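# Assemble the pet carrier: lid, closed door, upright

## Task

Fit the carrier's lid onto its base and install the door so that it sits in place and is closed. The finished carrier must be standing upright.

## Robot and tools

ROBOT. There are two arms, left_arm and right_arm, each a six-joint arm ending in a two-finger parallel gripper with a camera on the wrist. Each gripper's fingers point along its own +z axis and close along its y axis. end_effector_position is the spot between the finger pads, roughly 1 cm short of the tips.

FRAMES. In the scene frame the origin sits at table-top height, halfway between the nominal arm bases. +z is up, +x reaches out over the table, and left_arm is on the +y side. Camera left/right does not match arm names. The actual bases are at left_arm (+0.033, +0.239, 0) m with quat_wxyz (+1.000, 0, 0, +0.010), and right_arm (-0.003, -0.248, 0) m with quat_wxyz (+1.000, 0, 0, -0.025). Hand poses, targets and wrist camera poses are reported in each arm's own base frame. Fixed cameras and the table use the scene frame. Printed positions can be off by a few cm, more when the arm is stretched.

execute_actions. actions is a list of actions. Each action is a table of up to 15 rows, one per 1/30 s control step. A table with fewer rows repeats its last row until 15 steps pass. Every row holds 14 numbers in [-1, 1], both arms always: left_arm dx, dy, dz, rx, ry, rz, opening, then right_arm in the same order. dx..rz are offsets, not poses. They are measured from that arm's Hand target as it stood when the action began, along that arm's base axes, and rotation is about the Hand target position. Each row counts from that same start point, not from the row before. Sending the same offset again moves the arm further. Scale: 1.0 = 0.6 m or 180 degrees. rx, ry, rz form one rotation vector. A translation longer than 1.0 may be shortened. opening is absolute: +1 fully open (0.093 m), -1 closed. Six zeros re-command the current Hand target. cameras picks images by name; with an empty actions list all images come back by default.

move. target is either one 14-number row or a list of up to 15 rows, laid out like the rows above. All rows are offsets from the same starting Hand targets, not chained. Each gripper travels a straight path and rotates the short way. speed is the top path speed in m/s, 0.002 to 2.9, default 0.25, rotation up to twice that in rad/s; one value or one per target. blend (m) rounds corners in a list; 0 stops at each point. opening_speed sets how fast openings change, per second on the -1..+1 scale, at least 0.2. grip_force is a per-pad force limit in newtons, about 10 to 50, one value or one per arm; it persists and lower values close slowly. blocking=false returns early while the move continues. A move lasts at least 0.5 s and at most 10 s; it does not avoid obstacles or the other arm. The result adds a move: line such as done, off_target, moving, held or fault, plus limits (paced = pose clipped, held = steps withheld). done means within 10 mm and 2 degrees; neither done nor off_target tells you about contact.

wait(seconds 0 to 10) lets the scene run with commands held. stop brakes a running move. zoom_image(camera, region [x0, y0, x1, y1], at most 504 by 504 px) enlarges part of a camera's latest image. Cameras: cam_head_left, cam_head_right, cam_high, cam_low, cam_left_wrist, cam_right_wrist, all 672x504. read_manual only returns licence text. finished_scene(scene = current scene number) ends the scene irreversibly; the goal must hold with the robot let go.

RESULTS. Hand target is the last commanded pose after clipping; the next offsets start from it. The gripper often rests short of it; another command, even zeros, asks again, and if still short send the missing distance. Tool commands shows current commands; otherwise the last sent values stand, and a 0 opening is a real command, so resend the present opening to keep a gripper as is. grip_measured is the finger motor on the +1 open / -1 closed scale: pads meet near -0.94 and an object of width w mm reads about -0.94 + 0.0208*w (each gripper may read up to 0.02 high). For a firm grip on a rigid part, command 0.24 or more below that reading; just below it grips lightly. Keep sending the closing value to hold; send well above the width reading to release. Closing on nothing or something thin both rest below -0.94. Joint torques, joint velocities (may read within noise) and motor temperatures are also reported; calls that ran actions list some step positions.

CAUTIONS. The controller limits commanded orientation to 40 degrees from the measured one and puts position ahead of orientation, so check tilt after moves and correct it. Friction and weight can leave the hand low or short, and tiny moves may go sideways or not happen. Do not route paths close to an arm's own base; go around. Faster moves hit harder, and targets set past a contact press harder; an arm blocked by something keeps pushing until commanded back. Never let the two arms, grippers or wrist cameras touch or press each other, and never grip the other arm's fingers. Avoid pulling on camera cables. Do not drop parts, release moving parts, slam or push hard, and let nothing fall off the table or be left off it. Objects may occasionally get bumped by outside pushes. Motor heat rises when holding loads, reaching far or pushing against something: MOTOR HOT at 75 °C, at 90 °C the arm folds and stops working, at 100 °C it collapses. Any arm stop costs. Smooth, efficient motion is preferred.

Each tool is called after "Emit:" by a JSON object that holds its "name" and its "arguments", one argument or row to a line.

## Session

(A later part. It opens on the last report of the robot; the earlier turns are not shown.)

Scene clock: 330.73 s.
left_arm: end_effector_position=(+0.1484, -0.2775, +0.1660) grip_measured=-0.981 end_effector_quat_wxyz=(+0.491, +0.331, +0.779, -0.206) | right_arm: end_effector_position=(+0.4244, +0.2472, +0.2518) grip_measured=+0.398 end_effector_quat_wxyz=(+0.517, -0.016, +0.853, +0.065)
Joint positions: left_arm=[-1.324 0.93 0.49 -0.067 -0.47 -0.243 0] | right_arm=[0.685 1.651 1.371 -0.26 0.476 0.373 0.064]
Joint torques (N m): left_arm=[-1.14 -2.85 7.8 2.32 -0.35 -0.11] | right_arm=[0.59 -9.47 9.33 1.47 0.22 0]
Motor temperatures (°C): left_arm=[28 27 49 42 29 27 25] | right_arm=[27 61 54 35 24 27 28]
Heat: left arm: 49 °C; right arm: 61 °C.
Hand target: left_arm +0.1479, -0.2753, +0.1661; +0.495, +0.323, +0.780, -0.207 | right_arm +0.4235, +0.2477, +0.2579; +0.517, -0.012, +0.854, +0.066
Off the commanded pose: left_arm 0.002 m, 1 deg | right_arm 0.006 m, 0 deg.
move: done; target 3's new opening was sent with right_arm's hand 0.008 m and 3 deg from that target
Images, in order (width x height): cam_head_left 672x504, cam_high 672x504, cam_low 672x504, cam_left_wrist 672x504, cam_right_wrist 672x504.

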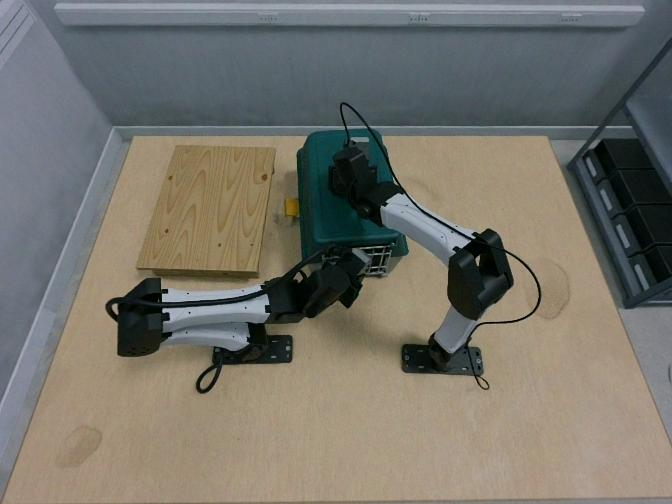

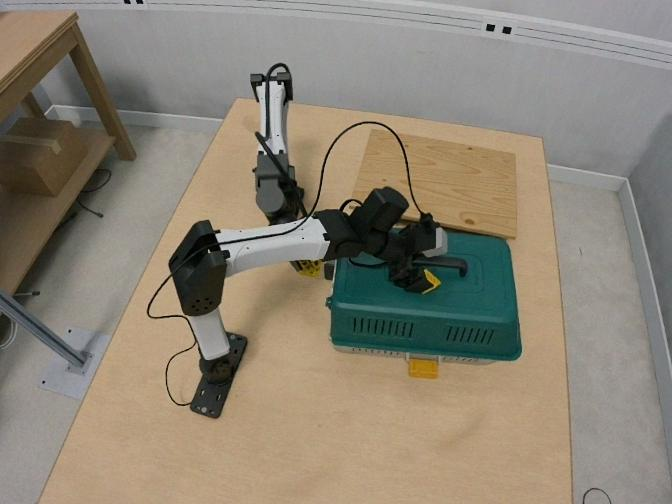

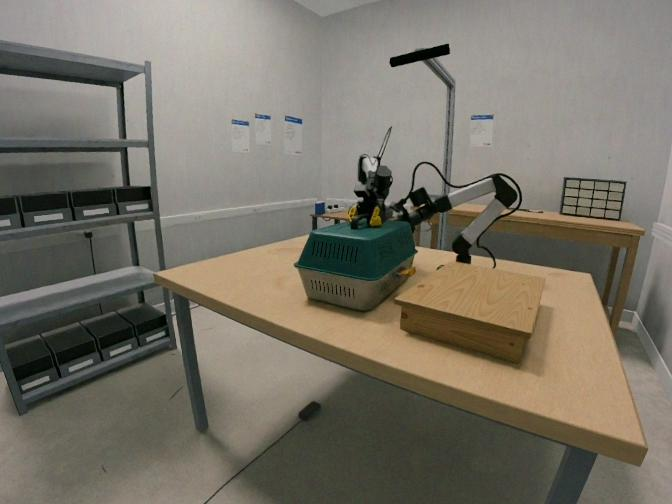

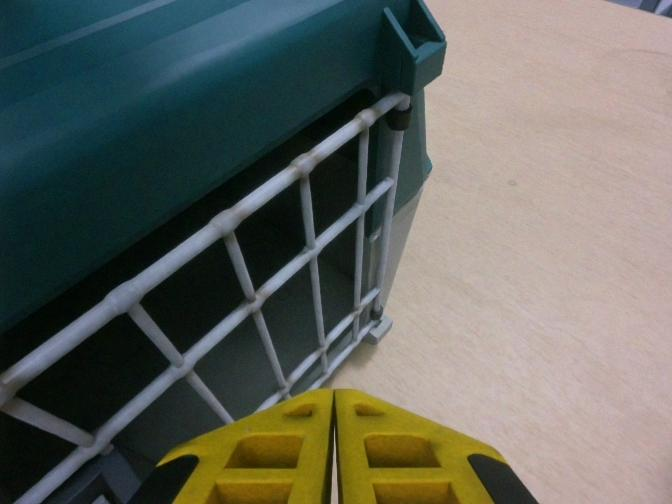

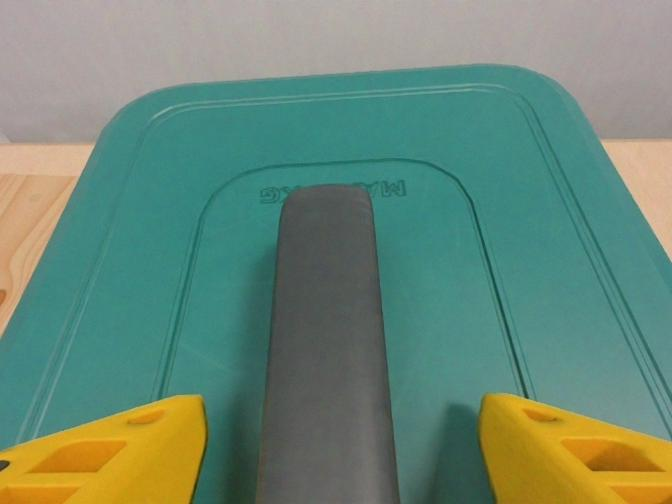

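Emit:
{"name": "move", "arguments": {
  "target": [-0.2,0.1,0.1,0,0,0,-1,-0.03,0,0.18,0,0,0,1],
  "speed": 0.1,
  "cameras": ["all"]
}}

Emit:
{"name": "zoom_image", "arguments": {
  "camera": "cam_head_left",
  "region": [280, 200, 420, 300]
}}

Emit:
{"name": "zoom_image", "arguments": {
  "camera": "cam_low",
  "region": [290, 190, 440, 310]
}}

Emit:
{"name": "zoom_image", "arguments": {
  "camera": "cam_left_wrist",
  "region": [0, 0, 400, 420]
}}

Emit:
{"name": "zoom_image", "arguments": {
  "camera": "cam_high",
  "region": [310, 210, 530, 370]
}}

Scene clock: 346.70 s.
left_arm: end_effector_position=(+0.0300, -0.2117, +0.2138) grip_measured=-0.981 end_effector_quat_wxyz=(+0.489, +0.336, +0.782, -0.191) | right_arm: end_effector_position=(+0.4055, +0.2447, +0.3658) grip_measured=+1.000 end_effector_quat_wxyz=(+0.518, -0.014, +0.852, +0.068)
Joint positions: left_arm=[-2.2 0.923 0.827 -1.188 -1.085 -1.214 0] | right_arm=[0.714 1.673 1.859 -0.729 0.498 0.395 0.093]
Joint torques (N m): left_arm=[-1.24 -0.25 11.08 0.9 -0.93 -0.11] | right_arm=[0.99 -7.83 8.59 1.57 0.29 -0.02]
Motor temperatures (°C): left_arm=[28 27 49 42 29 27 25] | right_arm=[27 58 56 36 24 27 27]
Heat: left arm: 49 °C; right arm: 58 °C.
Hand target: left_arm +0.0278, -0.2153, +0.2261; +0.495, +0.323, +0.780, -0.207 | right_arm +0.4054, +0.2477, +0.3659; +0.517, -0.012, +0.854, +0.066
Off the commanded pose: left_arm 0.013 m, 2 deg | right_arm 0.003 m, 0 deg.
move: off_target (left_arm)

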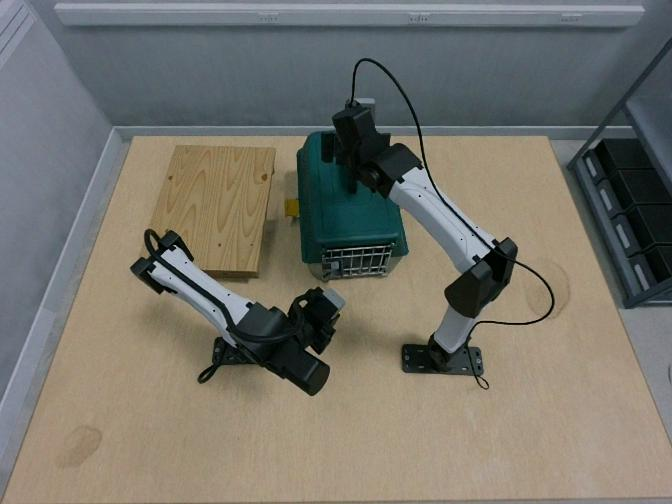

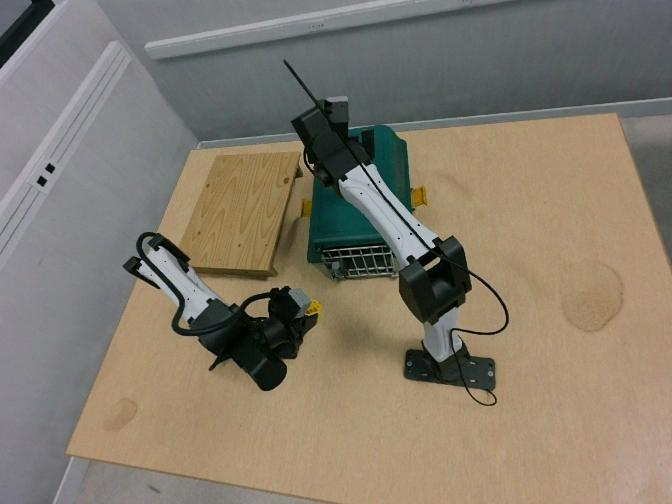

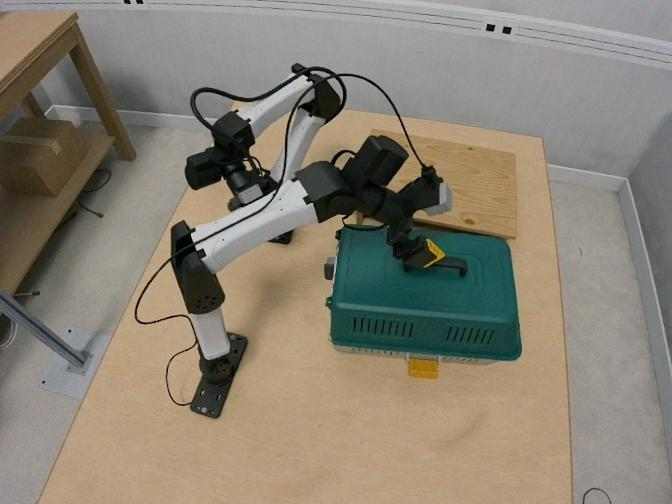

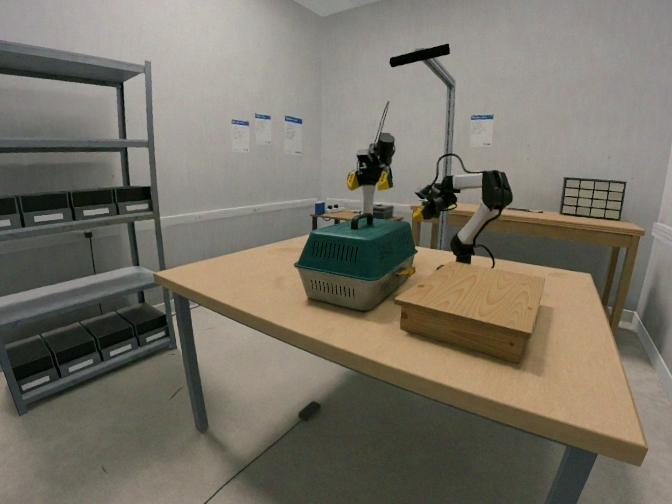

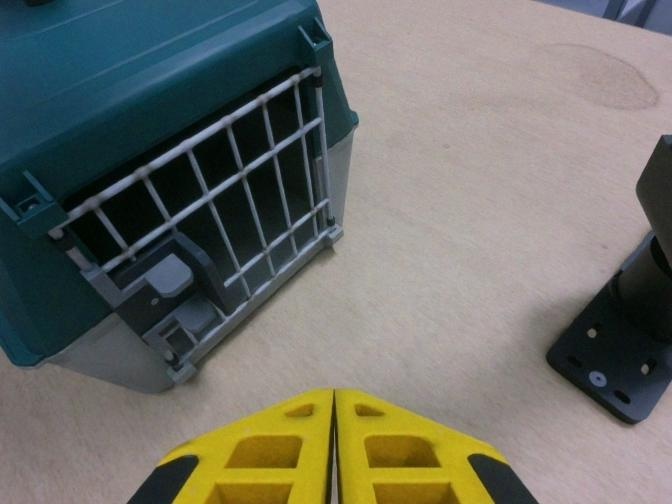

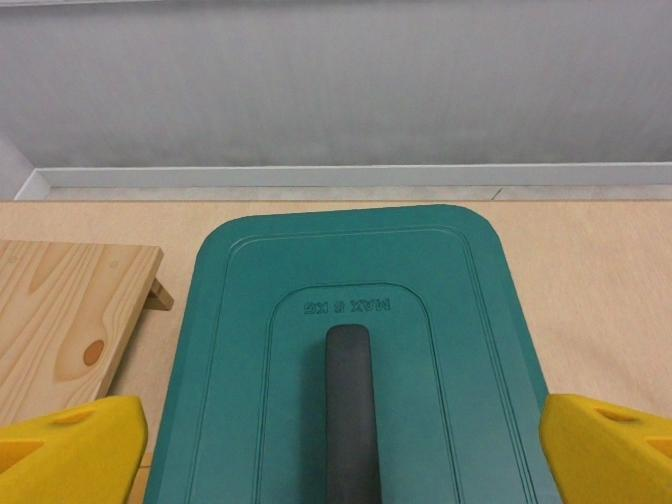

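Scaled by 3.600 from the camera's 672x504 image, which has a finer 960x720 frame.

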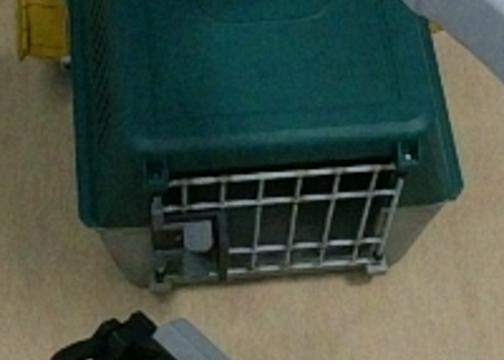

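Scaled by 3.360 from the camera's 672x504 image, which has a finer 960x720 frame.

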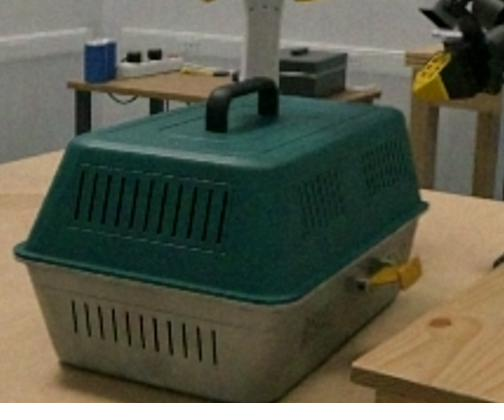

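Scaled by 1.200 from the camera's 672x504 image, which has a finer 960x720 frame.

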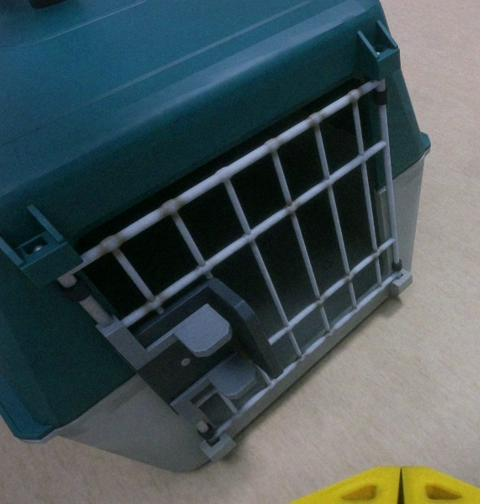

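Scaled by 2.291 from the camera's 672x504 image, which has a finer 960x720 frame.

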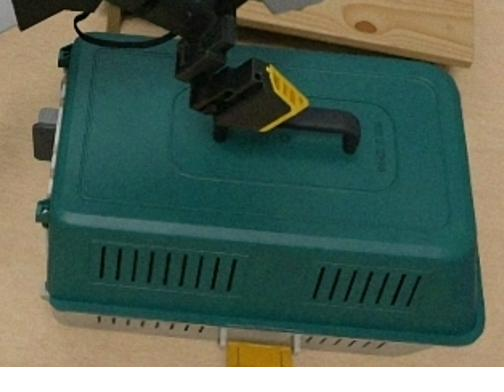

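Emit:
{"name": "finished_scene", "arguments": {
  "scene": 2
}}

The scene is finished: the task was done.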